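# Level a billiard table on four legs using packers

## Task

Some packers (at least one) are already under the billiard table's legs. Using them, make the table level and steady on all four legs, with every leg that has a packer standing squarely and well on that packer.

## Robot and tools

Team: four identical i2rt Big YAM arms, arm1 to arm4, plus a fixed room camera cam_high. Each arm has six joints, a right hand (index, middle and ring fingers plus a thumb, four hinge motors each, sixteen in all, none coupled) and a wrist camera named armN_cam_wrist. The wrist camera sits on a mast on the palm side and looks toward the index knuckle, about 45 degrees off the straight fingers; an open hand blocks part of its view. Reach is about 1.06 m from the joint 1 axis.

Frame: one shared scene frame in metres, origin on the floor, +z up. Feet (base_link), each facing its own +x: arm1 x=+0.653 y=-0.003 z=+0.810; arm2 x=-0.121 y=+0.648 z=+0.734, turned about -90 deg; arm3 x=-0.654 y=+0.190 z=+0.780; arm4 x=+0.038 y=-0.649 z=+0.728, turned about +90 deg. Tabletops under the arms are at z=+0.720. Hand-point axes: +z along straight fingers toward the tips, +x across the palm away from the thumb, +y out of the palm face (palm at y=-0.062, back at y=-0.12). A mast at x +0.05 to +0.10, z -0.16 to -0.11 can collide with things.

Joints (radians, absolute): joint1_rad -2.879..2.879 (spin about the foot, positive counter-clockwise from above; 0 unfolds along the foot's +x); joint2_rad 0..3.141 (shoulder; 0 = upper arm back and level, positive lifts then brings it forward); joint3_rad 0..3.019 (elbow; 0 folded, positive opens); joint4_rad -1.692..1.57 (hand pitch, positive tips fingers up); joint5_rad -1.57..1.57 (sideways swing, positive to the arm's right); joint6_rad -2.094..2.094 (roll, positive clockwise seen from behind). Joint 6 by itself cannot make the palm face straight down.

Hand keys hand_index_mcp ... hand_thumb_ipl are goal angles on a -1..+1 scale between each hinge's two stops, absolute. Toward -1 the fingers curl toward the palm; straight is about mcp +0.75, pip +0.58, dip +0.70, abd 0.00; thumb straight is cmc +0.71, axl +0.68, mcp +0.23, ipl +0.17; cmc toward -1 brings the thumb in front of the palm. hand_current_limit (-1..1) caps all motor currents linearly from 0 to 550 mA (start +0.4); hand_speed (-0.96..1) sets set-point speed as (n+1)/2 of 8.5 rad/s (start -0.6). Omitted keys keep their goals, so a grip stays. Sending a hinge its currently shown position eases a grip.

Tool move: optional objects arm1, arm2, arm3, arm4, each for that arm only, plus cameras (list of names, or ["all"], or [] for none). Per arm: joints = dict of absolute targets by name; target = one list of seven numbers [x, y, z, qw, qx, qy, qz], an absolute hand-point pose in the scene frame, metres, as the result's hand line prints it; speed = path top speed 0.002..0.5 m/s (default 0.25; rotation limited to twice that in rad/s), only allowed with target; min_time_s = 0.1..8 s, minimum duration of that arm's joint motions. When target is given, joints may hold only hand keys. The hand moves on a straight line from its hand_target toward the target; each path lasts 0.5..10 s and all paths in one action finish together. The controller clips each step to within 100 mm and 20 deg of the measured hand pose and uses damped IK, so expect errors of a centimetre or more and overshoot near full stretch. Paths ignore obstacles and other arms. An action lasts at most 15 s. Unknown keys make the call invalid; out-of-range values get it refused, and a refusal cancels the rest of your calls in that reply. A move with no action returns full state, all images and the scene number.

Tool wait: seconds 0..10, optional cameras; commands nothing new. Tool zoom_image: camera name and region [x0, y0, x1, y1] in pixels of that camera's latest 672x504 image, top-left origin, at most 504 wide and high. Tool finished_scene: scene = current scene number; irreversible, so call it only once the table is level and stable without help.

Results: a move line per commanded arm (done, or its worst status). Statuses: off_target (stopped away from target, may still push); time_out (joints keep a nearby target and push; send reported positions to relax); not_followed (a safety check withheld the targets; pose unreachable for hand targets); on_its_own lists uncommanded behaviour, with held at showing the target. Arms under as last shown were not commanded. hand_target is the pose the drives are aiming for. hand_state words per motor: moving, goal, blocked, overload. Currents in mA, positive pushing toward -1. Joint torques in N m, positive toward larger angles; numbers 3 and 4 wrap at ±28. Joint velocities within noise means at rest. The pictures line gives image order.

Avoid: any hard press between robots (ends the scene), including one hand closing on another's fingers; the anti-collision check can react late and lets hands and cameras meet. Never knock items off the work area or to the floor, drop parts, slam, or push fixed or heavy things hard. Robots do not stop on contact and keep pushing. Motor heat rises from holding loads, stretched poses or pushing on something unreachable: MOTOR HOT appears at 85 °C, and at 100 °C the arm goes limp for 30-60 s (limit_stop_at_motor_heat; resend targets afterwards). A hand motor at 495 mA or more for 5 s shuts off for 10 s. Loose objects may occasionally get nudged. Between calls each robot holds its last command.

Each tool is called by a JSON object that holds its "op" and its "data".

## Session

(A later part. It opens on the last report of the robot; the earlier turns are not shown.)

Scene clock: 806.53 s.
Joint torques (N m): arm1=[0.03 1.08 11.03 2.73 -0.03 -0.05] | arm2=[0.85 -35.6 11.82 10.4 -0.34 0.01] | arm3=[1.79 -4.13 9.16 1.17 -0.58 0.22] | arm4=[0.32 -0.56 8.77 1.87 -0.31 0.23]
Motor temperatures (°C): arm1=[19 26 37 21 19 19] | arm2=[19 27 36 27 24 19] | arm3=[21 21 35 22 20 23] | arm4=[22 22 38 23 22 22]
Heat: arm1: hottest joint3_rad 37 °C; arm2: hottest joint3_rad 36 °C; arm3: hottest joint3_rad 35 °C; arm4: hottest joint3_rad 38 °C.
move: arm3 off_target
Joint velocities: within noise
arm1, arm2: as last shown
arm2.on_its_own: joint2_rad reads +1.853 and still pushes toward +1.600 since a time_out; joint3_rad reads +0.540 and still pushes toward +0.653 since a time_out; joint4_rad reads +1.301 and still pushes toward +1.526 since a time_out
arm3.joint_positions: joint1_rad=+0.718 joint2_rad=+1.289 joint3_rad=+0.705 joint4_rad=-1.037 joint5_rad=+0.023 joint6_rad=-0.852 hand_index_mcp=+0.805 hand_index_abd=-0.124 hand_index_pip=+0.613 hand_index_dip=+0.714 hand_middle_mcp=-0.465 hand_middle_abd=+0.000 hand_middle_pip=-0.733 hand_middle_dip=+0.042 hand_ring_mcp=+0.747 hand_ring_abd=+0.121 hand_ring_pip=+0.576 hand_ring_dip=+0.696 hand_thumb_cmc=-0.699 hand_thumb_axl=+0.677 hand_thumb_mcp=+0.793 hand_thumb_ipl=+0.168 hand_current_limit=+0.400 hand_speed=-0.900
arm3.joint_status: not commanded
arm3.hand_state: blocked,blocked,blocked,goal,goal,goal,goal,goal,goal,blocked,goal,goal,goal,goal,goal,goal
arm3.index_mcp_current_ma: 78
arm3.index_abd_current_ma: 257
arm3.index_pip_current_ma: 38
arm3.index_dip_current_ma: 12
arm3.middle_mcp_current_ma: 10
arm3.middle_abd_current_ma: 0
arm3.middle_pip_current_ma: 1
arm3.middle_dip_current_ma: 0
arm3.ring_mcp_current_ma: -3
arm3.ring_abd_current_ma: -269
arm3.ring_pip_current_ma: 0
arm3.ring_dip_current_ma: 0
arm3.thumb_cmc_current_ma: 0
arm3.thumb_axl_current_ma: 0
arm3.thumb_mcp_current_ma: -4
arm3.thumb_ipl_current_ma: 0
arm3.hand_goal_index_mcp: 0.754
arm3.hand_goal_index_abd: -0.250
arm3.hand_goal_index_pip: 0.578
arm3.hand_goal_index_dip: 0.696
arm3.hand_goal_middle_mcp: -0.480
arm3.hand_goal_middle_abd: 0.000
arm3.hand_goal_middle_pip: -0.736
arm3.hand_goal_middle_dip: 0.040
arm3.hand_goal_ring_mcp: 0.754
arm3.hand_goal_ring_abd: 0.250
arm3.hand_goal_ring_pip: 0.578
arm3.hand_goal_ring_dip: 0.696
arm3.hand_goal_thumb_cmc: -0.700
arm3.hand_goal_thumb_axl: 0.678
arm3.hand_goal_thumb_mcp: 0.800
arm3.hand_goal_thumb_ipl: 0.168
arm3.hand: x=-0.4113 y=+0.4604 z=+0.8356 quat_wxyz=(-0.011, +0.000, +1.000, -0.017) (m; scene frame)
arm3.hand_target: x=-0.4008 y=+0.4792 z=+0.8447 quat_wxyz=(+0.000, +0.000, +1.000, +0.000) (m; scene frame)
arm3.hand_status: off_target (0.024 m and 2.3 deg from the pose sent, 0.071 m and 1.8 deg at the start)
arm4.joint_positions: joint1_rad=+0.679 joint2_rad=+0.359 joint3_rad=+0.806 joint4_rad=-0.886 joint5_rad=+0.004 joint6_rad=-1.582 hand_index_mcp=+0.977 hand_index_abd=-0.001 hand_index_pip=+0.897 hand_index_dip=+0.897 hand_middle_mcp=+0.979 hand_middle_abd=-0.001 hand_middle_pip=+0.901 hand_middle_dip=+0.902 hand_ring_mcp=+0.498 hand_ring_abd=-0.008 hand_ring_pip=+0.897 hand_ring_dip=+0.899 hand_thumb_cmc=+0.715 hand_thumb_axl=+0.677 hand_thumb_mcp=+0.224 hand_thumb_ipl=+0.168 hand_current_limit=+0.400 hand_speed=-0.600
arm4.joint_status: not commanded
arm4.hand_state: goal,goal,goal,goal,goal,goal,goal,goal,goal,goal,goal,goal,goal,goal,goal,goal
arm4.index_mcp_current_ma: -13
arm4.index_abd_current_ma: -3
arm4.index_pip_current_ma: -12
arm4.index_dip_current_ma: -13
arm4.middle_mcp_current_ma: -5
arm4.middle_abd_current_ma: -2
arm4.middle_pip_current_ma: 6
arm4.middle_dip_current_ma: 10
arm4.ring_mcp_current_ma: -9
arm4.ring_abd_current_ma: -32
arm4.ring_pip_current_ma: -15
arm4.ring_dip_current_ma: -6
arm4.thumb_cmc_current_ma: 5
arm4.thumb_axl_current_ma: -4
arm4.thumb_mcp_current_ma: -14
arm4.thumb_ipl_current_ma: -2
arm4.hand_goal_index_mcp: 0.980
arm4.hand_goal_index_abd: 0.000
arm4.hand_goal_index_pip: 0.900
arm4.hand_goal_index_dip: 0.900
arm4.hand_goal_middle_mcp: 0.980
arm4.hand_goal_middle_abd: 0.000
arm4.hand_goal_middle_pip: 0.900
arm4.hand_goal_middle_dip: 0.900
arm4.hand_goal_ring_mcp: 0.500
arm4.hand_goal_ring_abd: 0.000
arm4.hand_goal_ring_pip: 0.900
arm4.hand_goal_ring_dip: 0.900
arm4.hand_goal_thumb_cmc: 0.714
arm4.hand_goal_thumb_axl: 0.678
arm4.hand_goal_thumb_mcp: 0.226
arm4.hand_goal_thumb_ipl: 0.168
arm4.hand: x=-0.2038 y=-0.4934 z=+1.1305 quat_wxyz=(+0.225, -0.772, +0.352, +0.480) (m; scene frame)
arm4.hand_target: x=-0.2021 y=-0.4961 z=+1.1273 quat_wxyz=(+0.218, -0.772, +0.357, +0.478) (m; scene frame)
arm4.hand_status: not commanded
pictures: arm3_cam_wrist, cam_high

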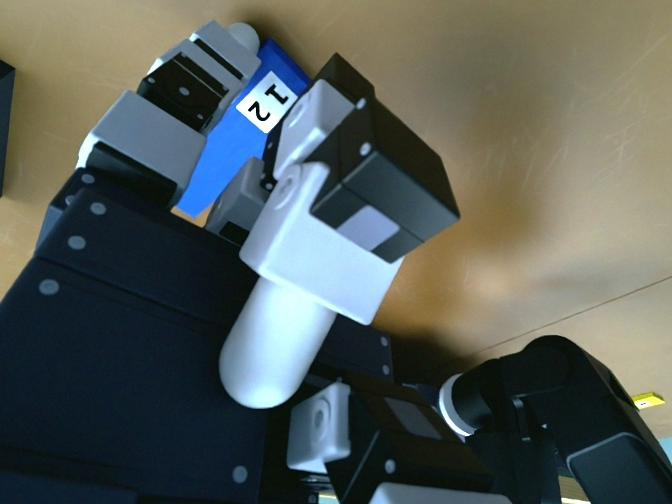

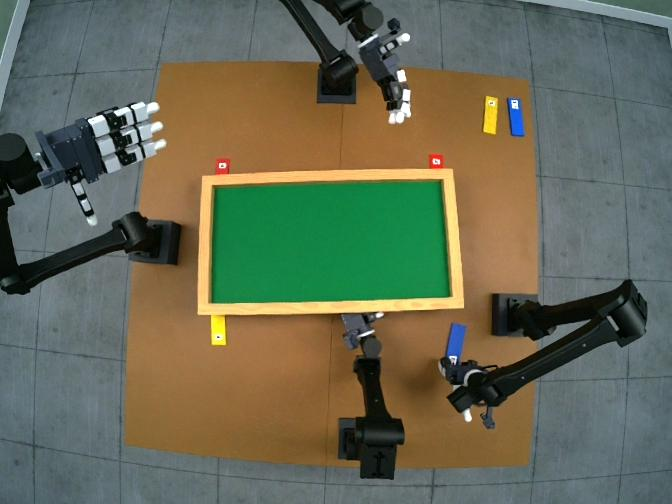

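{"op": "move", "data": {"arm2": {"target": [-0.066, 0.108, 0.93, 0.6904, 0.6904, 0.1531, 0.1531], "speed": 0.05}, "arm3": {"joints": {"hand_index_abd": 0.06, "hand_ring_abd": -0.06, "hand_speed": -0.8}}}}

{"op": "move", "data": {"arm2": {"target": [-0.066, 0.108, 0.905, 0.6904, 0.6904, 0.1531, 0.1531], "speed": 0.02}, "arm3": {"target": [-0.41, 0.47, 1.0, 0, 0, 1, 0], "speed": 0.1}, "cameras": ["cam_high"]}}

Scene clock: 818.57 s.
Joint torques (N m): arm1=[-0.26 1.44 11.04 2.67 -0.03 -0.04] | arm2=[0.15 -18.84 6.35 3 -0.09 -0.05] | arm3=[1.14 -4.37 8.99 1.1 -0.35 0.15] | arm4=[0.85 -0.5 8.81 1.89 -0.32 0.22]
Motor temperatures (°C): arm1=[19 26 38 21 19 19] | arm2=[19 27 36 27 24 19] | arm3=[21 21 36 22 20 23] | arm4=[22 22 38 23 22 22]
Heat: arm1: hottest joint3_rad 38 °C; arm2: hottest joint3_rad 36 °C; arm3: hottest joint3_rad 36 °C; arm4: hottest joint3_rad 38 °C.
move: arm2 off_target; arm3 off_target
Joint velocities: within noise
arm1, arm4: as last shown
arm2.joint_positions: joint1_rad=-0.018 joint2_rad=+1.896 joint3_rad=+0.512 joint4_rad=+1.274 joint5_rad=-0.429 joint6_rad=+0.006 hand_index_mcp=+0.910 hand_index_abd=+0.000 hand_index_pip=+0.582 hand_index_dip=+0.699 hand_middle_mcp=+0.911 hand_middle_abd=+0.000 hand_middle_pip=+0.581 hand_middle_dip=+0.699 hand_ring_mcp=+0.911 hand_ring_abd=+0.000 hand_ring_pip=+0.582 hand_ring_dip=+0.699 hand_thumb_cmc=+0.938 hand_thumb_axl=+0.682 hand_thumb_mcp=-0.450 hand_thumb_ipl=-0.049 hand_current_limit=+0.400 hand_speed=-0.600
arm2.joint_status: not commanded
arm2.hand_state: goal,goal,goal,goal,goal,goal,goal,goal,goal,goal,goal,goal,goal,goal,goal,goal
arm2.index_mcp_current_ma: 55
arm2.index_abd_current_ma: -2
arm2.index_pip_current_ma: 22
arm2.index_dip_current_ma: 13
arm2.middle_mcp_current_ma: 61
arm2.middle_abd_current_ma: -2
arm2.middle_pip_current_ma: 17
arm2.middle_dip_current_ma: 14
arm2.ring_mcp_current_ma: 58
arm2.ring_abd_current_ma: -2
arm2.ring_pip_current_ma: 18
arm2.ring_dip_current_ma: 13
arm2.thumb_cmc_current_ma: 39
arm2.thumb_axl_current_ma: 24
arm2.thumb_mcp_current_ma: 1
arm2.thumb_ipl_current_ma: 7
arm2.hand_goal_index_mcp: 0.900
arm2.hand_goal_index_abd: 0.000
arm2.hand_goal_index_pip: 0.578
arm2.hand_goal_index_dip: 0.696
arm2.hand_goal_middle_mcp: 0.900
arm2.hand_goal_middle_abd: 0.000
arm2.hand_goal_middle_pip: 0.578
arm2.hand_goal_middle_dip: 0.696
arm2.hand_goal_ring_mcp: 0.900
arm2.hand_goal_ring_abd: 0.000
arm2.hand_goal_ring_pip: 0.578
arm2.hand_goal_ring_dip: 0.696
arm2.hand_goal_thumb_cmc: 0.930
arm2.hand_goal_thumb_axl: 0.678
arm2.hand_goal_thumb_mcp: -0.450
arm2.hand_goal_thumb_ipl: -0.050
arm2.hand: x=-0.0739 y=+0.1203 z=+0.8857 quat_wxyz=(+0.653, +0.727, +0.138, +0.158) (m; scene frame)
arm2.hand_target: x=-0.0662 y=+0.1108 z=+0.9297 quat_wxyz=(+0.690, +0.690, +0.153, +0.153) (m; scene frame)
arm2.hand_status: off_target (0.047 m and 6.3 deg from the pose sent, 0.013 m and 1.3 deg at the start; pose on its path clipped on 123 of 190 steps; a joint's target at an end of its range on 88 of 190 steps)
arm3.joint_positions: joint1_rad=+0.724 joint2_rad=+1.289 joint3_rad=+0.706 joint4_rad=-1.037 joint5_rad=+0.018 joint6_rad=-0.846 hand_index_mcp=+0.805 hand_index_abd=-0.058 hand_index_pip=+0.614 hand_index_dip=+0.715 hand_middle_mcp=-0.465 hand_middle_abd=+0.000 hand_middle_pip=-0.733 hand_middle_dip=+0.042 hand_ring_mcp=+0.750 hand_ring_abd=-0.056 hand_ring_pip=+0.576 hand_ring_dip=+0.696 hand_thumb_cmc=-0.699 hand_thumb_axl=+0.677 hand_thumb_mcp=+0.793 hand_thumb_ipl=+0.168 hand_current_limit=+0.400 hand_speed=-0.800
arm3.joint_status: hand_index_abd off_target (ended at -0.058, target +0.060); the others done
arm3.hand_state: blocked,blocked,blocked,goal,goal,goal,goal,goal,goal,goal,goal,goal,goal,goal,goal,goal
arm3.index_mcp_current_ma: 80
arm3.index_abd_current_ma: -231
arm3.index_pip_current_ma: 41
arm3.index_dip_current_ma: 14
arm3.middle_mcp_current_ma: 10
arm3.middle_abd_current_ma: 0
arm3.middle_pip_current_ma: 1
arm3.middle_dip_current_ma: 0
arm3.ring_mcp_current_ma: -1
arm3.ring_abd_current_ma: 1
arm3.ring_pip_current_ma: 0
arm3.ring_dip_current_ma: 0
arm3.thumb_cmc_current_ma: 0
arm3.thumb_axl_current_ma: 0
arm3.thumb_mcp_current_ma: -4
arm3.thumb_ipl_current_ma: 0
arm3.hand_goal_index_mcp: 0.754
arm3.hand_goal_index_abd: 0.060
arm3.hand_goal_index_pip: 0.578
arm3.hand_goal_index_dip: 0.696
arm3.hand_goal_middle_mcp: -0.480
arm3.hand_goal_middle_abd: 0.000
arm3.hand_goal_middle_pip: -0.736
arm3.hand_goal_middle_dip: 0.040
arm3.hand_goal_ring_mcp: 0.754
arm3.hand_goal_ring_abd: -0.060
arm3.hand_goal_ring_pip: 0.578
arm3.hand_goal_ring_dip: 0.696
arm3.hand_goal_thumb_cmc: -0.700
arm3.hand_goal_thumb_axl: 0.678
arm3.hand_goal_thumb_mcp: 0.800
arm3.hand_goal_thumb_ipl: 0.168
arm3.hand: x=-0.4129 y=+0.4630 z=+0.8363 quat_wxyz=(-0.012, +0.000, +1.000, -0.014) (m; scene frame)
arm3.hand_target: x=-0.4008 y=+0.4791 z=+0.8446 quat_wxyz=(+0.000, +0.000, +1.000, +0.000) (m; scene frame)
arm3.hand_status: not commanded
pictures: none

Scene clock: 820.83 s.
Joint torques (N m): arm1=[0.21 1.96 11.03 2.77 -0.03 -0.03] | arm2=[1.79 -13.51 5.76 3.77 -0.16 -0.02] | arm3=[1.14 -5.54 10.99 -0.06 -0.23 0.18] | arm4=[0.79 -0.62 8.87 1.73 -0.3 0.23]
Motor temperatures (°C): arm1=[19 26 38 21 19 19] | arm2=[19 27 36 26 24 19] | arm3=[21 21 36 22 20 23] | arm4=[22 22 38 23 22 22]
Heat: arm1: hottest joint3_rad 38 °C; arm2: hottest joint3_rad 36 °C; arm3: hottest joint3_rad 36 °C; arm4: hottest joint3_rad 38 °C.
move: arm2 off_target; arm3 off_target
Joint velocities: within noise
arm1, arm4: as last shown
arm2.joint_positions: joint1_rad=-0.018 joint2_rad=+1.933 joint3_rad=+0.533 joint4_rad=+1.327 joint5_rad=-0.429 joint6_rad=+0.005 hand_index_mcp=+0.910 hand_index_abd=+0.000 hand_index_pip=+0.582 hand_index_dip=+0.699 hand_middle_mcp=+0.911 hand_middle_abd=+0.000 hand_middle_pip=+0.581 hand_middle_dip=+0.699 hand_ring_mcp=+0.911 hand_ring_abd=+0.000 hand_ring_pip=+0.582 hand_ring_dip=+0.699 hand_thumb_cmc=+0.938 hand_thumb_axl=+0.682 hand_thumb_mcp=-0.450 hand_thumb_ipl=-0.049 hand_current_limit=+0.400 hand_speed=-0.600
arm2.joint_status: not commanded
arm2.hand_state: goal,goal,goal,goal,goal,goal,goal,goal,goal,goal,goal,goal,goal,goal,goal,goal
arm2.index_mcp_current_ma: 55
arm2.index_abd_current_ma: -2
arm2.index_pip_current_ma: 22
arm2.index_dip_current_ma: 13
arm2.middle_mcp_current_ma: 61
arm2.middle_abd_current_ma: -2
arm2.middle_pip_current_ma: 17
arm2.middle_dip_current_ma: 14
arm2.ring_mcp_current_ma: 58
arm2.ring_abd_current_ma: -2
arm2.ring_pip_current_ma: 18
arm2.ring_dip_current_ma: 13
arm2.thumb_cmc_current_ma: 39
arm2.thumb_axl_current_ma: 24
arm2.thumb_mcp_current_ma: 1
arm2.thumb_ipl_current_ma: 7
arm2.hand_goal_index_mcp: 0.900
arm2.hand_goal_index_abd: 0.000
arm2.hand_goal_index_pip: 0.578
arm2.hand_goal_index_dip: 0.696
arm2.hand_goal_middle_mcp: 0.900
arm2.hand_goal_middle_abd: 0.000
arm2.hand_goal_middle_pip: 0.578
arm2.hand_goal_middle_dip: 0.696
arm2.hand_goal_ring_mcp: 0.900
arm2.hand_goal_ring_abd: 0.000
arm2.hand_goal_ring_pip: 0.578
arm2.hand_goal_ring_dip: 0.696
arm2.hand_goal_thumb_cmc: 0.930
arm2.hand_goal_thumb_axl: 0.678
arm2.hand_goal_thumb_mcp: -0.450
arm2.hand_goal_thumb_ipl: -0.050
arm2.hand: x=-0.0739 y=+0.1164 z=+0.8867 quat_wxyz=(+0.667, +0.715, +0.141, +0.155) (m; scene frame)
arm2.hand_target: x=-0.0661 y=+0.1091 z=+0.9048 quat_wxyz=(+0.690, +0.691, +0.153, +0.153) (m; scene frame)
arm2.hand_status: off_target (0.022 m and 4.2 deg from the pose sent, 0.024 m and 6.3 deg at the start)
arm3.joint_positions: joint1_rad=+0.727 joint2_rad=+1.133 joint3_rad=+0.978 joint4_rad=-1.473 joint5_rad=+0.015 joint6_rad=-0.846 hand_index_mcp=+0.755 hand_index_abd=+0.057 hand_index_pip=+0.580 hand_index_dip=+0.699 hand_middle_mcp=-0.465 hand_middle_abd=+0.000 hand_middle_pip=-0.733 hand_middle_dip=+0.042 hand_ring_mcp=+0.750 hand_ring_abd=-0.056 hand_ring_pip=+0.576 hand_ring_dip=+0.696 hand_thumb_cmc=-0.699 hand_thumb_axl=+0.677 hand_thumb_mcp=+0.793 hand_thumb_ipl=+0.168 hand_current_limit=+0.400 hand_speed=-0.800
arm3.joint_status: not commanded
arm3.hand_state: goal,goal,goal,goal,goal,goal,goal,goal,goal,goal,goal,goal,goal,goal,goal,goal
arm3.index_mcp_current_ma: 0
arm3.index_abd_current_ma: -1
arm3.index_pip_current_ma: 0
arm3.index_dip_current_ma: 1
arm3.middle_mcp_current_ma: 10
arm3.middle_abd_current_ma: 0
arm3.middle_pip_current_ma: 1
arm3.middle_dip_current_ma: 0
arm3.ring_mcp_current_ma: -1
arm3.ring_abd_current_ma: 1
arm3.ring_pip_current_ma: 0
arm3.ring_dip_current_ma: 0
arm3.thumb_cmc_current_ma: 0
arm3.thumb_axl_current_ma: 0
arm3.thumb_mcp_current_ma: -4
arm3.thumb_ipl_current_ma: 0
arm3.hand_goal_index_mcp: 0.754
arm3.hand_goal_index_abd: 0.060
arm3.hand_goal_index_pip: 0.578
arm3.hand_goal_index_dip: 0.696
arm3.hand_goal_middle_mcp: -0.480
arm3.hand_goal_middle_abd: 0.000
arm3.hand_goal_middle_pip: -0.736
arm3.hand_goal_middle_dip: 0.040
arm3.hand_goal_ring_mcp: 0.754
arm3.hand_goal_ring_abd: -0.060
arm3.hand_goal_ring_pip: 0.578
arm3.hand_goal_ring_dip: 0.696
arm3.hand_goal_thumb_cmc: -0.700
arm3.hand_goal_thumb_axl: 0.678
arm3.hand_goal_thumb_mcp: 0.800
arm3.hand_goal_thumb_ipl: 0.168
arm3.on_its_own: hand_index_abd moved +0.115 to your old target +0.060
arm3.hand: x=-0.4158 y=+0.4600 z=+0.9761 quat_wxyz=(-0.016, -0.002, +1.000, -0.016) (m; scene frame)
arm3.hand_target: x=-0.4106 y=+0.4695 z=+0.9999 quat_wxyz=(+0.000, +0.000, +1.000, +0.000) (m; scene frame)
arm3.hand_status: off_target (0.027 m and 2.7 deg from the pose sent, 0.164 m and 2.1 deg at the start)
pictures: cam_high

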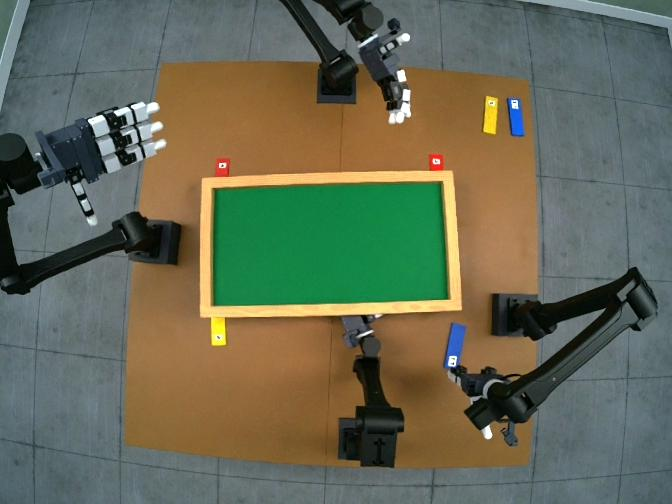

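{"op": "move", "data": {"arm2": {"target": [-0.070, 0.108, 0.872, 0.6904, 0.6904, 0.1531, 0.1531], "speed": 0.04, "joints": {"hand_index_mcp": 0.753, "hand_middle_mcp": 0.753, "hand_ring_mcp": 0.753}}}}

{"op": "move", "data": {"arm2": {"target": [-0.082, 0.132, 0.868, 0.6904, 0.6904, 0.1531, 0.1531], "speed": 0.06}}}

{"op": "move", "data": {"arm2": {"target": [-0.096, 0.164, 0.870, 0.6276, 0.748, 0.1659, 0.1392], "speed": 0.1}}}

{"op": "move", "data": {"arm2": {"target": [-0.112, 0.197, 0.876, 0.5601, 0.7998, 0.1773, 0.1242], "speed": 0.1}, "arm3": {"target": [-0.44, 0.44, 1.08, 0, 0, 1, 0], "speed": 0.1}, "cameras": ["arm2_cam_wrist", "cam_high"]}}

Scene clock: 826.97 s.
Joint torques (N m): arm1=[-0.09 1.61 11.1 2.77 -0.03 -0.03] | arm2=[0.26 -13.22 3.81 3.34 -0.2 0.01] | arm3=[1.14 -5.71 10.97 -0.12 -0.24 0.18] | arm4=[0.73 -0.21 8.77 1.76 -0.33 0.21]
Motor temperatures (°C): arm1=[19 26 38 21 19 19] | arm2=[19 27 35 25 24 19] | arm3=[21 21 37 22 20 23] | arm4=[22 22 38 23 22 22]
Heat: arm1: hottest joint3_rad 38 °C; arm2: hottest joint3_rad 35 °C; arm3: hottest joint3_rad 37 °C; arm4: hottest joint3_rad 38 °C.
move: arm2 off_target
Joint velocities: within noise
arm1, arm4: as last shown
arm2.joint_positions: joint1_rad=-0.018 joint2_rad=+2.041 joint3_rad=+0.576 joint4_rad=+1.444 joint5_rad=-0.437 joint6_rad=+0.005 hand_index_mcp=+0.773 hand_index_abd=+0.000 hand_index_pip=+0.582 hand_index_dip=+0.699 hand_middle_mcp=+0.775 hand_middle_abd=+0.000 hand_middle_pip=+0.581 hand_middle_dip=+0.699 hand_ring_mcp=+0.774 hand_ring_abd=+0.000 hand_ring_pip=+0.582 hand_ring_dip=+0.699 hand_thumb_cmc=+0.938 hand_thumb_axl=+0.682 hand_thumb_mcp=-0.450 hand_thumb_ipl=-0.049 hand_current_limit=+0.400 hand_speed=-0.600
arm2.joint_status: hand_index_mcp off_target (ended at +0.773, target +0.753); hand_middle_mcp off_target (ended at +0.775, target +0.753); hand_ring_mcp off_target (ended at +0.774, target +0.753)
arm2.hand_state: goal,goal,goal,goal,blocked,goal,goal,goal,blocked,goal,goal,goal,goal,goal,goal,goal
arm2.index_mcp_current_ma: 104
arm2.index_abd_current_ma: -2
arm2.index_pip_current_ma: 22
arm2.index_dip_current_ma: 13
arm2.middle_mcp_current_ma: 115
arm2.middle_abd_current_ma: -2
arm2.middle_pip_current_ma: 17
arm2.middle_dip_current_ma: 14
arm2.ring_mcp_current_ma: 109
arm2.ring_abd_current_ma: -2
arm2.ring_pip_current_ma: 18
arm2.ring_dip_current_ma: 13
arm2.thumb_cmc_current_ma: 39
arm2.thumb_axl_current_ma: 24
arm2.thumb_mcp_current_ma: 1
arm2.thumb_ipl_current_ma: 7
arm2.hand_goal_index_mcp: 0.754
arm2.hand_goal_index_abd: 0.000
arm2.hand_goal_index_pip: 0.578
arm2.hand_goal_index_dip: 0.696
arm2.hand_goal_middle_mcp: 0.754
arm2.hand_goal_middle_abd: 0.000
arm2.hand_goal_middle_pip: 0.578
arm2.hand_goal_middle_dip: 0.696
arm2.hand_goal_ring_mcp: 0.754
arm2.hand_goal_ring_abd: 0.000
arm2.hand_goal_ring_pip: 0.578
arm2.hand_goal_ring_dip: 0.696
arm2.hand_goal_thumb_cmc: 0.930
arm2.hand_goal_thumb_axl: 0.678
arm2.hand_goal_thumb_mcp: -0.450
arm2.hand_goal_thumb_ipl: -0.050
arm2.hand: x=-0.0726 y=+0.1108 z=+0.8726 quat_wxyz=(+0.684, +0.697, +0.148, +0.154) (m; scene frame)
arm2.hand_target: x=-0.0700 y=+0.1081 z=+0.8720 quat_wxyz=(+0.690, +0.690, +0.153, +0.153) (m; scene frame)
arm2.hand_status: done (0.004 m and 1.2 deg from the pose sent, 0.017 m and 4.2 deg at the start)
arm3.joint_positions: joint1_rad=+0.727 joint2_rad=+1.133 joint3_rad=+0.978 joint4_rad=-1.473 joint5_rad=+0.015 joint6_rad=-0.846 hand_index_mcp=+0.755 hand_index_abd=+0.057 hand_index_pip=+0.580 hand_index_dip=+0.699 hand_middle_mcp=-0.465 hand_middle_abd=+0.000 hand_middle_pip=-0.733 hand_middle_dip=+0.042 hand_ring_mcp=+0.750 hand_ring_abd=-0.056 hand_ring_pip=+0.576 hand_ring_dip=+0.696 hand_thumb_cmc=-0.699 hand_thumb_axl=+0.677 hand_thumb_mcp=+0.793 hand_thumb_ipl=+0.168 hand_current_limit=+0.400 hand_speed=-0.800
arm3.joint_status: not commanded
arm3.hand_state: goal,goal,goal,goal,goal,goal,goal,goal,goal,goal,goal,goal,goal,goal,goal,goal
arm3.index_mcp_current_ma: 0
arm3.index_abd_current_ma: -1
arm3.index_pip_current_ma: 0
arm3.index_dip_current_ma: 1
arm3.middle_mcp_current_ma: 10
arm3.middle_abd_current_ma: 0
arm3.middle_pip_current_ma: 1
arm3.middle_dip_current_ma: 0
arm3.ring_mcp_current_ma: -1
arm3.ring_abd_current_ma: 1
arm3.ring_pip_current_ma: 0
arm3.ring_dip_current_ma: 0
arm3.thumb_cmc_current_ma: 0
arm3.thumb_axl_current_ma: 0
arm3.thumb_mcp_current_ma: -4
arm3.thumb_ipl_current_ma: 0
arm3.hand_goal_index_mcp: 0.754
arm3.hand_goal_index_abd: 0.060
arm3.hand_goal_index_pip: 0.578
arm3.hand_goal_index_dip: 0.696
arm3.hand_goal_middle_mcp: -0.480
arm3.hand_goal_middle_abd: 0.000
arm3.hand_goal_middle_pip: -0.736
arm3.hand_goal_middle_dip: 0.040
arm3.hand_goal_ring_mcp: 0.754
arm3.hand_goal_ring_abd: -0.060
arm3.hand_goal_ring_pip: 0.578
arm3.hand_goal_ring_dip: 0.696
arm3.hand_goal_thumb_cmc: -0.700
arm3.hand_goal_thumb_axl: 0.678
arm3.hand_goal_thumb_mcp: 0.800
arm3.hand_goal_thumb_ipl: 0.168
arm3.hand: x=-0.4159 y=+0.4599 z=+0.9761 quat_wxyz=(-0.017, -0.002, +1.000, -0.016) (m; scene frame)
arm3.hand_target: x=-0.4106 y=+0.4694 z=+0.9998 quat_wxyz=(+0.000, +0.000, +1.000, +0.000) (m; scene frame)
arm3.hand_status: not commanded
pictures: none

Scene clock: 828.07 s.
Joint torques (N m): arm1=[0.09 1.49 11.15 2.71 -0.04 -0.02] | arm2=[-2.2 -12.28 1.89 3.12 -0.24 -0.05] | arm3=[1.14 -5.89 10.92 -0.12 -0.25 0.19] | arm4=[0.44 -0.15 8.92 1.69 -0.35 0.24]
Motor temperatures (°C): arm1=[19 26 38 21 19 19] | arm2=[19 26 35 25 24 19] | arm3=[21 21 37 22 20 23] | arm4=[22 22 38 23 22 22]
Heat: arm1: hottest joint3_rad 38 °C; arm2: hottest joint3_rad 35 °C; arm3: hottest joint3_rad 37 °C; arm4: hottest joint3_rad 38 °C.
move: arm2 done
Joint velocities: within noise
arm1.joint_positions: joint1_rad=+0.654 joint2_rad=+0.593 joint3_rad=+1.464 joint4_rad=-1.332 joint5_rad=-0.066 joint6_rad=+1.157 hand_index_mcp=+0.754 hand_index_abd=+0.001 hand_index_pip=+0.577 hand_index_dip=+0.696 hand_middle_mcp=+0.754 hand_middle_abd=+0.001 hand_middle_pip=+0.577 hand_middle_dip=+0.696 hand_ring_mcp=+0.754 hand_ring_abd=+0.001 hand_ring_pip=+0.577 hand_ring_dip=+0.696 hand_thumb_cmc=+0.714 hand_thumb_axl=+0.677 hand_thumb_mcp=+0.226 hand_thumb_ipl=+0.168 hand_current_limit=+0.400 hand_speed=-0.600
arm1.joint_status: not commanded
arm1.hand_state: goal,goal,goal,goal,goal,goal,goal,goal,goal,goal,goal,goal,goal,goal,goal,goal
arm1.index_mcp_current_ma: 0
arm1.index_abd_current_ma: 0
arm1.index_pip_current_ma: 0
arm1.index_dip_current_ma: 0
arm1.middle_mcp_current_ma: 0
arm1.middle_abd_current_ma: 0
arm1.middle_pip_current_ma: 0
arm1.middle_dip_current_ma: 0
arm1.ring_mcp_current_ma: 0
arm1.ring_abd_current_ma: 0
arm1.ring_pip_current_ma: 0
arm1.ring_dip_current_ma: 0
arm1.thumb_cmc_current_ma: 0
arm1.thumb_axl_current_ma: 0
arm1.thumb_mcp_current_ma: 0
arm1.thumb_ipl_current_ma: 0
arm1.hand_goal_index_mcp: 0.754
arm1.hand_goal_index_abd: 0.000
arm1.hand_goal_index_pip: 0.576
arm1.hand_goal_index_dip: 0.696
arm1.hand_goal_middle_mcp: 0.754
arm1.hand_goal_middle_abd: 0.000
arm1.hand_goal_middle_pip: 0.576
arm1.hand_goal_middle_dip: 0.696
arm1.hand_goal_ring_mcp: 0.754
arm1.hand_goal_ring_abd: 0.000
arm1.hand_goal_ring_pip: 0.576
arm1.hand_goal_ring_dip: 0.696
arm1.hand_goal_thumb_cmc: 0.714
arm1.hand_goal_thumb_axl: 0.678
arm1.hand_goal_thumb_mcp: 0.226
arm1.hand_goal_thumb_ipl: 0.168
arm1.hand: x=+0.4234 y=-0.0729 z=+1.3986 quat_wxyz=(-0.519, -0.438, +0.729, -0.087) (m; scene frame)
arm1.hand_target: x=+0.4265 y=-0.0706 z=+1.4087 quat_wxyz=(-0.529, -0.435, +0.724, -0.088) (m; scene frame)
arm1.hand_status: not commanded
arm2.joint_positions: joint1_rad=-0.034 joint2_rad=+2.049 joint3_rad=+0.535 joint4_rad=+1.513 joint5_rad=-0.471 joint6_rad=+0.005 hand_index_mcp=+0.773 hand_index_abd=+0.000 hand_index_pip=+0.582 hand_index_dip=+0.699 hand_middle_mcp=+0.775 hand_middle_abd=+0.000 hand_middle_pip=+0.581 hand_middle_dip=+0.699 hand_ring_mcp=+0.774 hand_ring_abd=+0.000 hand_ring_pip=+0.582 hand_ring_dip=+0.699 hand_thumb_cmc=+0.938 hand_thumb_axl=+0.682 hand_thumb_mcp=-0.450 hand_thumb_ipl=-0.049 hand_current_limit=+0.400 hand_speed=-0.600
arm2.joint_status: not commanded
arm2.hand_state: goal,goal,goal,goal,blocked,goal,goal,goal,blocked,goal,goal,goal,goal,goal,goal,goal
arm2.index_mcp_current_ma: 104
arm2.index_abd_current_ma: -2
arm2.index_pip_current_ma: 22
arm2.index_dip_current_ma: 13
arm2.middle_mcp_current_ma: 115
arm2.middle_abd_current_ma: -2
arm2.middle_pip_current_ma: 17
arm2.middle_dip_current_ma: 14
arm2.ring_mcp_current_ma: 109
arm2.ring_abd_current_ma: -2
arm2.ring_pip_current_ma: 18
arm2.ring_dip_current_ma: 13
arm2.thumb_cmc_current_ma: 39
arm2.thumb_axl_current_ma: 24
arm2.thumb_mcp_current_ma: 1
arm2.thumb_ipl_current_ma: 7
arm2.hand_goal_index_mcp: 0.754
arm2.hand_goal_index_abd: 0.000
arm2.hand_goal_index_pip: 0.578
arm2.hand_goal_index_dip: 0.696
arm2.hand_goal_middle_mcp: 0.754
arm2.hand_goal_middle_abd: 0.000
arm2.hand_goal_middle_pip: 0.578
arm2.hand_goal_middle_dip: 0.696
arm2.hand_goal_ring_mcp: 0.754
arm2.hand_goal_ring_abd: 0.000
arm2.hand_goal_ring_pip: 0.578
arm2.hand_goal_ring_dip: 0.696
arm2.hand_goal_thumb_cmc: 0.930
arm2.hand_goal_thumb_axl: 0.678
arm2.hand_goal_thumb_mcp: -0.450
arm2.hand_goal_thumb_ipl: -0.050
arm2.hand: x=-0.0749 y=+0.1297 z=+0.8741 quat_wxyz=(+0.690, +0.689, +0.156, +0.159) (m; scene frame)
arm2.hand_target: x=-0.0818 y=+0.1320 z=+0.8681 quat_wxyz=(+0.690, +0.690, +0.153, +0.153) (m; scene frame)
arm2.hand_status: done (0.010 m and 0.7 deg from the pose sent, 0.024 m and 1.2 deg at the start)
arm3, arm4: as last shown
pictures: none

Scene clock: 829.73 s.
Joint torques (N m): arm1=[0.09 1.32 11.08 2.71 0 -0.04] | arm2=[-1.49 -13.8 2.3 1.74 -0.32 0] | arm3=[1.14 -5.95 11 -0.12 -0.25 0.2] | arm4=[0.79 0.32 8.62 1.76 -0.33 0.24]
Motor temperatures (°C): arm1=[19 26 38 21 19 19] | arm2=[19 26 34 25 24 19] | arm3=[21 21 37 22 20 23] | arm4=[22 22 38 23 22 22]
Heat: arm1: hottest joint3_rad 38 °C; arm2: hottest joint3_rad 34 °C; arm3: hottest joint3_rad 37 °C; arm4: hottest joint3_rad 38 °C.
move: arm2 done
Joint velocities: within noise
arm1, arm3, arm4: as last shown
arm2.joint_positions: joint1_rad=-0.101 joint2_rad=+1.863 joint3_rad=+0.398 joint4_rad=+1.259 joint5_rad=-0.529 joint6_rad=-0.093 hand_index_mcp=+0.773 hand_index_abd=+0.000 hand_index_pip=+0.582 hand_index_dip=+0.699 hand_middle_mcp=+0.775 hand_middle_abd=+0.000 hand_middle_pip=+0.581 hand_middle_dip=+0.699 hand_ring_mcp=+0.774 hand_ring_abd=+0.000 hand_ring_pip=+0.582 hand_ring_dip=+0.699 hand_thumb_cmc=+0.938 hand_thumb_axl=+0.682 hand_thumb_mcp=-0.450 hand_thumb_ipl=-0.049 hand_current_limit=+0.400 hand_speed=-0.600
arm2.joint_status: not commanded
arm2.hand_state: goal,goal,goal,goal,blocked,goal,goal,goal,goal,goal,goal,goal,goal,goal,goal,goal
arm2.index_mcp_current_ma: 102
arm2.index_abd_current_ma: -2
arm2.index_pip_current_ma: 22
arm2.index_dip_current_ma: 13
arm2.middle_mcp_current_ma: 113
arm2.middle_abd_current_ma: -2
arm2.middle_pip_current_ma: 17
arm2.middle_dip_current_ma: 14
arm2.ring_mcp_current_ma: 107
arm2.ring_abd_current_ma: -2
arm2.ring_pip_current_ma: 18
arm2.ring_dip_current_ma: 13
arm2.thumb_cmc_current_ma: 39
arm2.thumb_axl_current_ma: 24
arm2.thumb_mcp_current_ma: 1
arm2.thumb_ipl_current_ma: 7
arm2.hand_goal_index_mcp: 0.754
arm2.hand_goal_index_abd: 0.000
arm2.hand_goal_index_pip: 0.578
arm2.hand_goal_index_dip: 0.696
arm2.hand_goal_middle_mcp: 0.754
arm2.hand_goal_middle_abd: 0.000
arm2.hand_goal_middle_pip: 0.578
arm2.hand_goal_middle_dip: 0.696
arm2.hand_goal_ring_mcp: 0.754
arm2.hand_goal_ring_abd: 0.000
arm2.hand_goal_ring_pip: 0.578
arm2.hand_goal_ring_dip: 0.696
arm2.hand_goal_thumb_cmc: 0.930
arm2.hand_goal_thumb_axl: 0.678
arm2.hand_goal_thumb_mcp: -0.450
arm2.hand_goal_thumb_ipl: -0.050
arm2.hand: x=-0.0900 y=+0.1630 z=+0.8669 quat_wxyz=(+0.626, +0.748, +0.167, +0.146) (m; scene frame)
arm2.hand_target: x=-0.0958 y=+0.1640 z=+0.8700 quat_wxyz=(+0.628, +0.748, +0.166, +0.139) (m; scene frame)
arm2.hand_status: done (0.007 m and 0.8 deg from the pose sent, 0.040 m and 10.1 deg at the start)
pictures: none

Scene clock: 831.50 s.
Joint torques (N m): arm1=[-0.15 1.73 11.07 2.69 -0.03 -0.03] | arm2=[-1.9 -10.7 3.96 1.81 -0.58 -0.07] | arm3=[0.62 -4.25 11.03 -0.12 -0.29 0.13] | arm4=[0.44 -0.73 8.65 1.77 -0.34 0.22]
Motor temperatures (°C): arm1=[19 26 38 21 19 19] | arm2=[19 26 34 25 24 19] | arm3=[21 21 37 22 20 23] | arm4=[22 22 38 23 22 22]
Heat: arm1: hottest joint3_rad 38 °C; arm2: hottest joint3_rad 34 °C; arm3: hottest joint3_rad 37 °C; arm4: hottest joint3_rad 38 °C.
move: arm2 done; arm3 off_target
Joint velocities: within noise
arm1, arm4: as last shown
arm2.joint_positions: joint1_rad=-0.185 joint2_rad=+1.551 joint3_rad=+0.309 joint4_rad=+0.816 joint5_rad=-0.578 joint6_rad=-0.231 hand_index_mcp=+0.772 hand_index_abd=+0.000 hand_index_pip=+0.582 hand_index_dip=+0.699 hand_middle_mcp=+0.774 hand_middle_abd=+0.000 hand_middle_pip=+0.581 hand_middle_dip=+0.699 hand_ring_mcp=+0.773 hand_ring_abd=+0.000 hand_ring_pip=+0.582 hand_ring_dip=+0.699 hand_thumb_cmc=+0.938 hand_thumb_axl=+0.682 hand_thumb_mcp=-0.450 hand_thumb_ipl=-0.049 hand_current_limit=+0.400 hand_speed=-0.600
arm2.joint_status: not commanded
arm2.hand_state: goal,goal,goal,goal,goal,goal,goal,goal,goal,goal,goal,goal,goal,goal,goal,goal
arm2.index_mcp_current_ma: 95
arm2.index_abd_current_ma: -2
arm2.index_pip_current_ma: 22
arm2.index_dip_current_ma: 13
arm2.middle_mcp_current_ma: 106
arm2.middle_abd_current_ma: -2
arm2.middle_pip_current_ma: 17
arm2.middle_dip_current_ma: 14
arm2.ring_mcp_current_ma: 100
arm2.ring_abd_current_ma: -2
arm2.ring_pip_current_ma: 18
arm2.ring_dip_current_ma: 13
arm2.thumb_cmc_current_ma: 39
arm2.thumb_axl_current_ma: 24
arm2.thumb_mcp_current_ma: 1
arm2.thumb_ipl_current_ma: 7
arm2.hand_goal_index_mcp: 0.754
arm2.hand_goal_index_abd: 0.000
arm2.hand_goal_index_pip: 0.578
arm2.hand_goal_index_dip: 0.696
arm2.hand_goal_middle_mcp: 0.754
arm2.hand_goal_middle_abd: 0.000
arm2.hand_goal_middle_pip: 0.578
arm2.hand_goal_middle_dip: 0.696
arm2.hand_goal_ring_mcp: 0.754
arm2.hand_goal_ring_abd: 0.000
arm2.hand_goal_ring_pip: 0.578
arm2.hand_goal_ring_dip: 0.696
arm2.hand_goal_thumb_cmc: 0.930
arm2.hand_goal_thumb_axl: 0.678
arm2.hand_goal_thumb_mcp: -0.450
arm2.hand_goal_thumb_ipl: -0.050
arm2.hand: x=-0.1065 y=+0.1961 z=+0.8731 quat_wxyz=(+0.558, +0.800, +0.178, +0.130) (m; scene frame)
arm2.hand_target: x=-0.1119 y=+0.1969 z=+0.8760 quat_wxyz=(+0.560, +0.800, +0.177, +0.124) (m; scene frame)
arm2.hand_status: done (0.006 m and 0.7 deg from the pose sent, 0.041 m and 10.0 deg at the start)
arm3.joint_positions: joint1_rad=+0.727 joint2_rad=+1.010 joint3_rad=+1.103 joint4_rad=-1.697 joint5_rad=+0.013 joint6_rad=-0.846 hand_index_mcp=+0.755 hand_index_abd=+0.057 hand_index_pip=+0.580 hand_index_dip=+0.699 hand_middle_mcp=-0.465 hand_middle_abd=+0.000 hand_middle_pip=-0.733 hand_middle_dip=+0.042 hand_ring_mcp=+0.750 hand_ring_abd=-0.056 hand_ring_pip=+0.576 hand_ring_dip=+0.696 hand_thumb_cmc=-0.699 hand_thumb_axl=+0.677 hand_thumb_mcp=+0.793 hand_thumb_ipl=+0.168 hand_current_limit=+0.400 hand_speed=-0.800
arm3.joint_status: not commanded
arm3.hand_state: goal,goal,goal,goal,goal,goal,goal,goal,goal,goal,goal,goal,goal,goal,goal,goal
arm3.index_mcp_current_ma: 0
arm3.index_abd_current_ma: -1
arm3.index_pip_current_ma: 0
arm3.index_dip_current_ma: 1
arm3.middle_mcp_current_ma: 10
arm3.middle_abd_current_ma: 0
arm3.middle_pip_current_ma: 1
arm3.middle_dip_current_ma: 0
arm3.ring_mcp_current_ma: -1
arm3.ring_abd_current_ma: 1
arm3.ring_pip_current_ma: 0
arm3.ring_dip_current_ma: 0
arm3.thumb_cmc_current_ma: 0
arm3.thumb_axl_current_ma: 0
arm3.thumb_mcp_current_ma: -4
arm3.thumb_ipl_current_ma: 0
arm3.hand_goal_index_mcp: 0.754
arm3.hand_goal_index_abd: 0.060
arm3.hand_goal_index_pip: 0.578
arm3.hand_goal_index_dip: 0.696
arm3.hand_goal_middle_mcp: -0.480
arm3.hand_goal_middle_abd: 0.000
arm3.hand_goal_middle_pip: -0.736
arm3.hand_goal_middle_dip: 0.040
arm3.hand_goal_ring_mcp: 0.754
arm3.hand_goal_ring_abd: -0.060
arm3.hand_goal_ring_pip: 0.578
arm3.hand_goal_ring_dip: 0.696
arm3.hand_goal_thumb_cmc: -0.700
arm3.hand_goal_thumb_axl: 0.678
arm3.hand_goal_thumb_mcp: 0.800
arm3.hand_goal_thumb_ipl: 0.168
arm3.hand: x=-0.4430 y=+0.4348 z=+1.0568 quat_wxyz=(-0.008, -0.002, +1.000, -0.008) (m; scene frame)
arm3.hand_target: x=-0.4404 y=+0.4397 z=+1.0793 quat_wxyz=(+0.007, -0.001, +1.000, +0.008) (m; scene frame)
arm3.hand_status: off_target (0.024 m and 1.3 deg from the pose sent, 0.109 m and 2.7 deg at the start; a joint's target at an end of its range on 27 of 53 steps)
pictures: arm2_cam_wrist, cam_high

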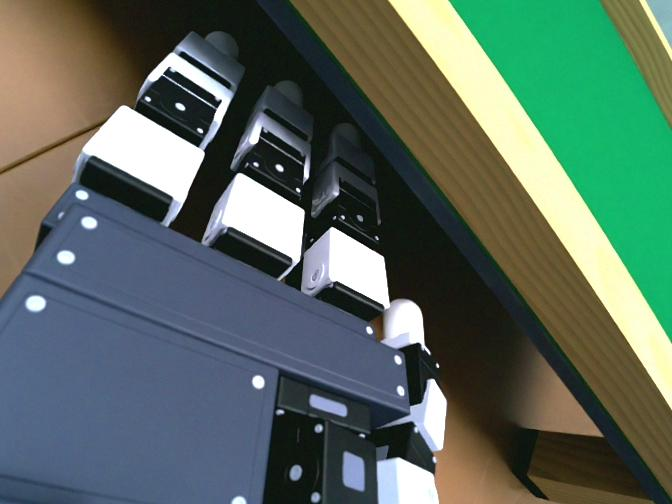

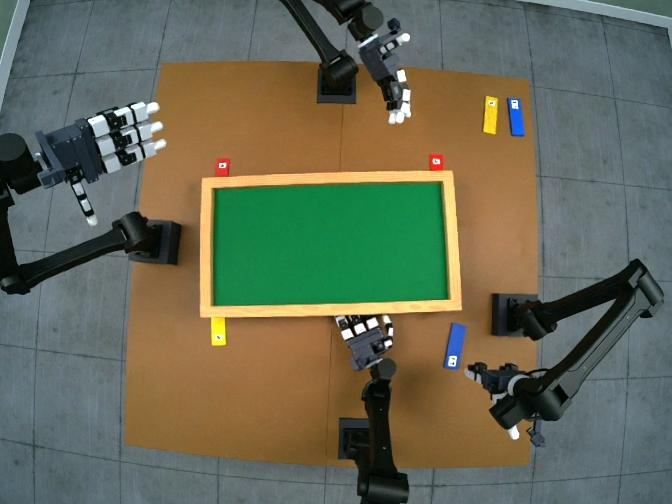

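{"op": "move", "data": {"arm2": {"target": [-0.130, 0.237, 0.884, 0.4508, 0.866, 0.192, 0.1], "speed": 0.12}}}

{"op": "move", "data": {"arm2": {"target": [-0.142, 0.262, 0.895, 0.3735, 0.9021, 0.2, 0.0828], "speed": 0.12}}}

{"op": "move", "data": {"arm2": {"target": [-0.142, 0.275, 1.03, 0.3735, 0.9021, 0.2, 0.0828], "speed": 0.15}, "cameras": ["arm2_cam_wrist"]}}

Scene clock: 838.10 s.
Joint torques (N m): arm1=[0.26 1.32 11 2.7 -0.02 -0.01] | arm2=[-1.08 -6.65 8.38 1.33 -0.37 -0.01] | arm3=[0.56 -4.07 11.14 -0.1 -0.3 0.11] | arm4=[0.73 0.21 8.76 1.81 -0.35 0.23]
Motor temperatures (°C): arm1=[19 26 38 21 19 19] | arm2=[19 25 34 24 24 19] | arm3=[21 21 37 22 20 23] | arm4=[22 22 38 23 22 22]
Heat: arm1: hottest joint3_rad 38 °C; arm2: hottest joint3_rad 34 °C; arm3: hottest joint3_rad 37 °C; arm4: hottest joint3_rad 38 °C.
move: arm2 off_target
Joint velocities: within noise
arm1, arm3, arm4: as last shown
arm2.joint_positions: joint1_rad=-0.288 joint2_rad=+1.116 joint3_rad=+0.298 joint4_rad=+0.043 joint5_rad=-0.582 joint6_rad=-0.465 hand_index_mcp=+0.750 hand_index_abd=+0.000 hand_index_pip=+0.573 hand_index_dip=+0.694 hand_middle_mcp=+0.758 hand_middle_abd=+0.000 hand_middle_pip=+0.579 hand_middle_dip=+0.697 hand_ring_mcp=+0.768 hand_ring_abd=+0.000 hand_ring_pip=+0.582 hand_ring_dip=+0.699 hand_thumb_cmc=+0.938 hand_thumb_axl=+0.682 hand_thumb_mcp=-0.450 hand_thumb_ipl=-0.049 hand_current_limit=+0.400 hand_speed=-0.600
arm2.joint_status: not commanded
arm2.hand_state: goal,goal,goal,goal,goal,goal,goal,goal,goal,goal,goal,goal,goal,goal,goal,goal
arm2.index_mcp_current_ma: -20
arm2.index_abd_current_ma: 2
arm2.index_pip_current_ma: -25
arm2.index_dip_current_ma: -10
arm2.middle_mcp_current_ma: 23
arm2.middle_abd_current_ma: -2
arm2.middle_pip_current_ma: 3
arm2.middle_dip_current_ma: 5
arm2.ring_mcp_current_ma: 77
arm2.ring_abd_current_ma: -2
arm2.ring_pip_current_ma: 18
arm2.ring_dip_current_ma: 13
arm2.thumb_cmc_current_ma: 39
arm2.thumb_axl_current_ma: 24
arm2.thumb_mcp_current_ma: 1
arm2.thumb_ipl_current_ma: 7
arm2.hand_goal_index_mcp: 0.754
arm2.hand_goal_index_abd: 0.000
arm2.hand_goal_index_pip: 0.578
arm2.hand_goal_index_dip: 0.696
arm2.hand_goal_middle_mcp: 0.754
arm2.hand_goal_middle_abd: 0.000
arm2.hand_goal_middle_pip: 0.578
arm2.hand_goal_middle_dip: 0.696
arm2.hand_goal_ring_mcp: 0.754
arm2.hand_goal_ring_abd: 0.000
arm2.hand_goal_ring_pip: 0.578
arm2.hand_goal_ring_dip: 0.696
arm2.hand_goal_thumb_cmc: 0.930
arm2.hand_goal_thumb_axl: 0.678
arm2.hand_goal_thumb_mcp: -0.450
arm2.hand_goal_thumb_ipl: -0.050
arm2.hand: x=-0.1210 y=+0.2455 z=+0.8722 quat_wxyz=(+0.443, +0.868, +0.194, +0.112) (m; scene frame)
arm2.hand_target: x=-0.1299 y=+0.2375 z=+0.8841 quat_wxyz=(+0.451, +0.866, +0.192, +0.100) (m; scene frame)
arm2.hand_status: off_target (0.017 m and 1.6 deg from the pose sent, 0.048 m and 14.9 deg at the start)
pictures: none

Scene clock: 839.70 s.
Joint torques (N m): arm1=[-0.09 1.49 11.06 2.77 -0.04 -0.03] | arm2=[-1.2 -5.71 10.09 1.31 -0.28 -0.05] | arm3=[0.5 -4.37 11.02 -0.01 -0.28 0.13] | arm4=[0.44 -0.5 8.87 1.8 -0.34 0.22]
Motor temperatures (°C): arm1=[19 26 38 21 19 19] | arm2=[19 25 34 24 24 19] | arm3=[21 21 37 22 20 23] | arm4=[22 22 38 23 22 22]
Heat: arm1: hottest joint3_rad 38 °C; arm2: hottest joint3_rad 34 °C; arm3: hottest joint3_rad 37 °C; arm4: hottest joint3_rad 38 °C.
move: arm2 off_target
Joint velocities: within noise
arm1, arm3: as last shown
arm2.joint_positions: joint1_rad=-0.346 joint2_rad=+0.942 joint3_rad=+0.375 joint4_rad=-0.419 joint5_rad=-0.530 joint6_rad=-0.610 hand_index_mcp=+0.748 hand_index_abd=+0.000 hand_index_pip=+0.571 hand_index_dip=+0.693 hand_middle_mcp=+0.758 hand_middle_abd=+0.000 hand_middle_pip=+0.578 hand_middle_dip=+0.697 hand_ring_mcp=+0.767 hand_ring_abd=+0.000 hand_ring_pip=+0.582 hand_ring_dip=+0.699 hand_thumb_cmc=+0.938 hand_thumb_axl=+0.682 hand_thumb_mcp=-0.450 hand_thumb_ipl=-0.049 hand_current_limit=+0.400 hand_speed=-0.600
arm2.joint_status: not commanded
arm2.hand_state: goal,goal,goal,goal,goal,goal,goal,goal,goal,goal,goal,goal,goal,goal,goal,goal
arm2.index_mcp_current_ma: -33
arm2.index_abd_current_ma: 2
arm2.index_pip_current_ma: -33
arm2.index_dip_current_ma: -14
arm2.middle_mcp_current_ma: 20
arm2.middle_abd_current_ma: -2
arm2.middle_pip_current_ma: 1
arm2.middle_dip_current_ma: 4
arm2.ring_mcp_current_ma: 71
arm2.ring_abd_current_ma: -2
arm2.ring_pip_current_ma: 18
arm2.ring_dip_current_ma: 13
arm2.thumb_cmc_current_ma: 39
arm2.thumb_axl_current_ma: 24
arm2.thumb_mcp_current_ma: 1
arm2.thumb_ipl_current_ma: 7
arm2.hand_goal_index_mcp: 0.754
arm2.hand_goal_index_abd: 0.000
arm2.hand_goal_index_pip: 0.578
arm2.hand_goal_index_dip: 0.696
arm2.hand_goal_middle_mcp: 0.754
arm2.hand_goal_middle_abd: 0.000
arm2.hand_goal_middle_pip: 0.578
arm2.hand_goal_middle_dip: 0.696
arm2.hand_goal_ring_mcp: 0.754
arm2.hand_goal_ring_abd: 0.000
arm2.hand_goal_ring_pip: 0.578
arm2.hand_goal_ring_dip: 0.696
arm2.hand_goal_thumb_cmc: 0.930
arm2.hand_goal_thumb_axl: 0.678
arm2.hand_goal_thumb_mcp: -0.450
arm2.hand_goal_thumb_ipl: -0.050
arm2.hand: x=-0.1324 y=+0.2707 z=+0.8786 quat_wxyz=(+0.364, +0.904, +0.202, +0.096) (m; scene frame)
arm2.hand_target: x=-0.1419 y=+0.2625 z=+0.8951 quat_wxyz=(+0.374, +0.902, +0.200, +0.082) (m; scene frame)
arm2.hand_status: off_target (0.021 m and 1.9 deg from the pose sent, 0.035 m and 9.5 deg at the start)
arm4.joint_positions: joint1_rad=+0.679 joint2_rad=+0.359 joint3_rad=+0.806 joint4_rad=-0.886 joint5_rad=+0.004 joint6_rad=-1.582 hand_index_mcp=+0.977 hand_index_abd=-0.001 hand_index_pip=+0.897 hand_index_dip=+0.897 hand_middle_mcp=+0.979 hand_middle_abd=-0.001 hand_middle_pip=+0.901 hand_middle_dip=+0.902 hand_ring_mcp=+0.498 hand_ring_abd=-0.008 hand_ring_pip=+0.897 hand_ring_dip=+0.899 hand_thumb_cmc=+0.715 hand_thumb_axl=+0.677 hand_thumb_mcp=+0.224 hand_thumb_ipl=+0.168 hand_current_limit=+0.400 hand_speed=-0.600
arm4.joint_status: not commanded
arm4.hand_state: goal,goal,goal,goal,goal,goal,goal,goal,goal,goal,goal,goal,goal,goal,goal,goal
arm4.index_mcp_current_ma: -13
arm4.index_abd_current_ma: -3
arm4.index_pip_current_ma: -12
arm4.index_dip_current_ma: -13
arm4.middle_mcp_current_ma: -5
arm4.middle_abd_current_ma: -2
arm4.middle_pip_current_ma: 6
arm4.middle_dip_current_ma: 10
arm4.ring_mcp_current_ma: -9
arm4.ring_abd_current_ma: -32
arm4.ring_pip_current_ma: -15
arm4.ring_dip_current_ma: -6
arm4.thumb_cmc_current_ma: 5
arm4.thumb_axl_current_ma: -4
arm4.thumb_mcp_current_ma: -14
arm4.thumb_ipl_current_ma: -2
arm4.hand_goal_index_mcp: 0.980
arm4.hand_goal_index_abd: 0.000
arm4.hand_goal_index_pip: 0.900
arm4.hand_goal_index_dip: 0.900
arm4.hand_goal_middle_mcp: 0.980
arm4.hand_goal_middle_abd: 0.000
arm4.hand_goal_middle_pip: 0.900
arm4.hand_goal_middle_dip: 0.900
arm4.hand_goal_ring_mcp: 0.500
arm4.hand_goal_ring_abd: 0.000
arm4.hand_goal_ring_pip: 0.900
arm4.hand_goal_ring_dip: 0.900
arm4.hand_goal_thumb_cmc: 0.714
arm4.hand_goal_thumb_axl: 0.678
arm4.hand_goal_thumb_mcp: 0.226
arm4.hand_goal_thumb_ipl: 0.168
arm4.hand: x=-0.2038 y=-0.4934 z=+1.1305 quat_wxyz=(+0.225, -0.772, +0.352, +0.480) (m; scene frame)
arm4.hand_target: x=-0.2021 y=-0.4961 z=+1.1273 quat_wxyz=(+0.218, -0.772, +0.357, +0.478) (m; scene frame)
arm4.hand_status: not commanded
pictures: none

Scene clock: 841.40 s.
Joint torques (N m): arm1=[-0.09 1.73 11.08 2.67 -0.03 -0.03] | arm2=[-1.44 -4.13 12.04 1.46 -0.82 -0.07] | arm3=[0.44 -3.96 11.04 -0.08 -0.27 0.12] | arm4=[0.91 0.15 8.69 1.73 -0.33 0.21]
Motor temperatures (°C): arm1=[19 26 38 21 19 19] | arm2=[19 25 34 24 24 19] | arm3=[21 21 37 22 20 23] | arm4=[22 22 38 23 22 22]
Heat: arm1: hottest joint3_rad 38 °C; arm2: hottest joint3_rad 34 °C; arm3: hottest joint3_rad 37 °C; arm4: hottest joint3_rad 38 °C.
move: arm2 off_target
Joint velocities: within noise
arm1, arm3, arm4: as last shown
arm2.joint_positions: joint1_rad=-0.366 joint2_rad=+0.747 joint3_rad=+0.652 joint4_rad=-0.911 joint5_rad=-0.529 joint6_rad=-0.626 hand_index_mcp=+0.757 hand_index_abd=+0.000 hand_index_pip=+0.577 hand_index_dip=+0.693 hand_middle_mcp=+0.758 hand_middle_abd=+0.000 hand_middle_pip=+0.578 hand_middle_dip=+0.697 hand_ring_mcp=+0.766 hand_ring_abd=+0.000 hand_ring_pip=+0.582 hand_ring_dip=+0.699 hand_thumb_cmc=+0.938 hand_thumb_axl=+0.682 hand_thumb_mcp=-0.450 hand_thumb_ipl=-0.049 hand_current_limit=+0.400 hand_speed=-0.600
arm2.joint_status: not commanded
arm2.hand_state: goal,goal,goal,goal,goal,goal,goal,goal,goal,goal,goal,goal,goal,goal,goal,goal
arm2.index_mcp_current_ma: 17
arm2.index_abd_current_ma: 2
arm2.index_pip_current_ma: -7
arm2.index_dip_current_ma: -13
arm2.middle_mcp_current_ma: 20
arm2.middle_abd_current_ma: -2
arm2.middle_pip_current_ma: 1
arm2.middle_dip_current_ma: 4
arm2.ring_mcp_current_ma: 65
arm2.ring_abd_current_ma: -2
arm2.ring_pip_current_ma: 18
arm2.ring_dip_current_ma: 13
arm2.thumb_cmc_current_ma: 39
arm2.thumb_axl_current_ma: 24
arm2.thumb_mcp_current_ma: 1
arm2.thumb_ipl_current_ma: 7
arm2.hand_goal_index_mcp: 0.754
arm2.hand_goal_index_abd: 0.000
arm2.hand_goal_index_pip: 0.578
arm2.hand_goal_index_dip: 0.696
arm2.hand_goal_middle_mcp: 0.754
arm2.hand_goal_middle_abd: 0.000
arm2.hand_goal_middle_pip: 0.578
arm2.hand_goal_middle_dip: 0.696
arm2.hand_goal_ring_mcp: 0.754
arm2.hand_goal_ring_abd: 0.000
arm2.hand_goal_ring_pip: 0.578
arm2.hand_goal_ring_dip: 0.696
arm2.hand_goal_thumb_cmc: 0.930
arm2.hand_goal_thumb_axl: 0.678
arm2.hand_goal_thumb_mcp: -0.450
arm2.hand_goal_thumb_ipl: -0.050
arm2.hand: x=-0.1356 y=+0.2799 z=+1.0050 quat_wxyz=(+0.357, +0.908, +0.198, +0.094) (m; scene frame)
arm2.hand_target: x=-0.1416 y=+0.2757 z=+1.0297 quat_wxyz=(+0.374, +0.902, +0.200, +0.083) (m; scene frame)
arm2.hand_status: off_target (0.026 m and 2.4 deg from the pose sent, 0.152 m and 1.9 deg at the start)
pictures: arm2_cam_wrist

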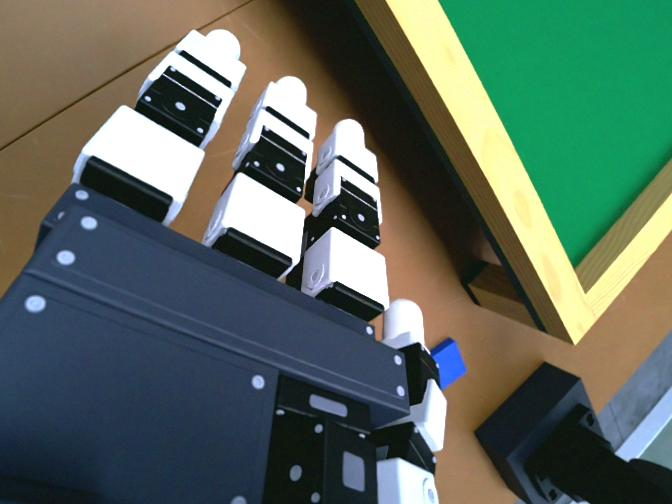

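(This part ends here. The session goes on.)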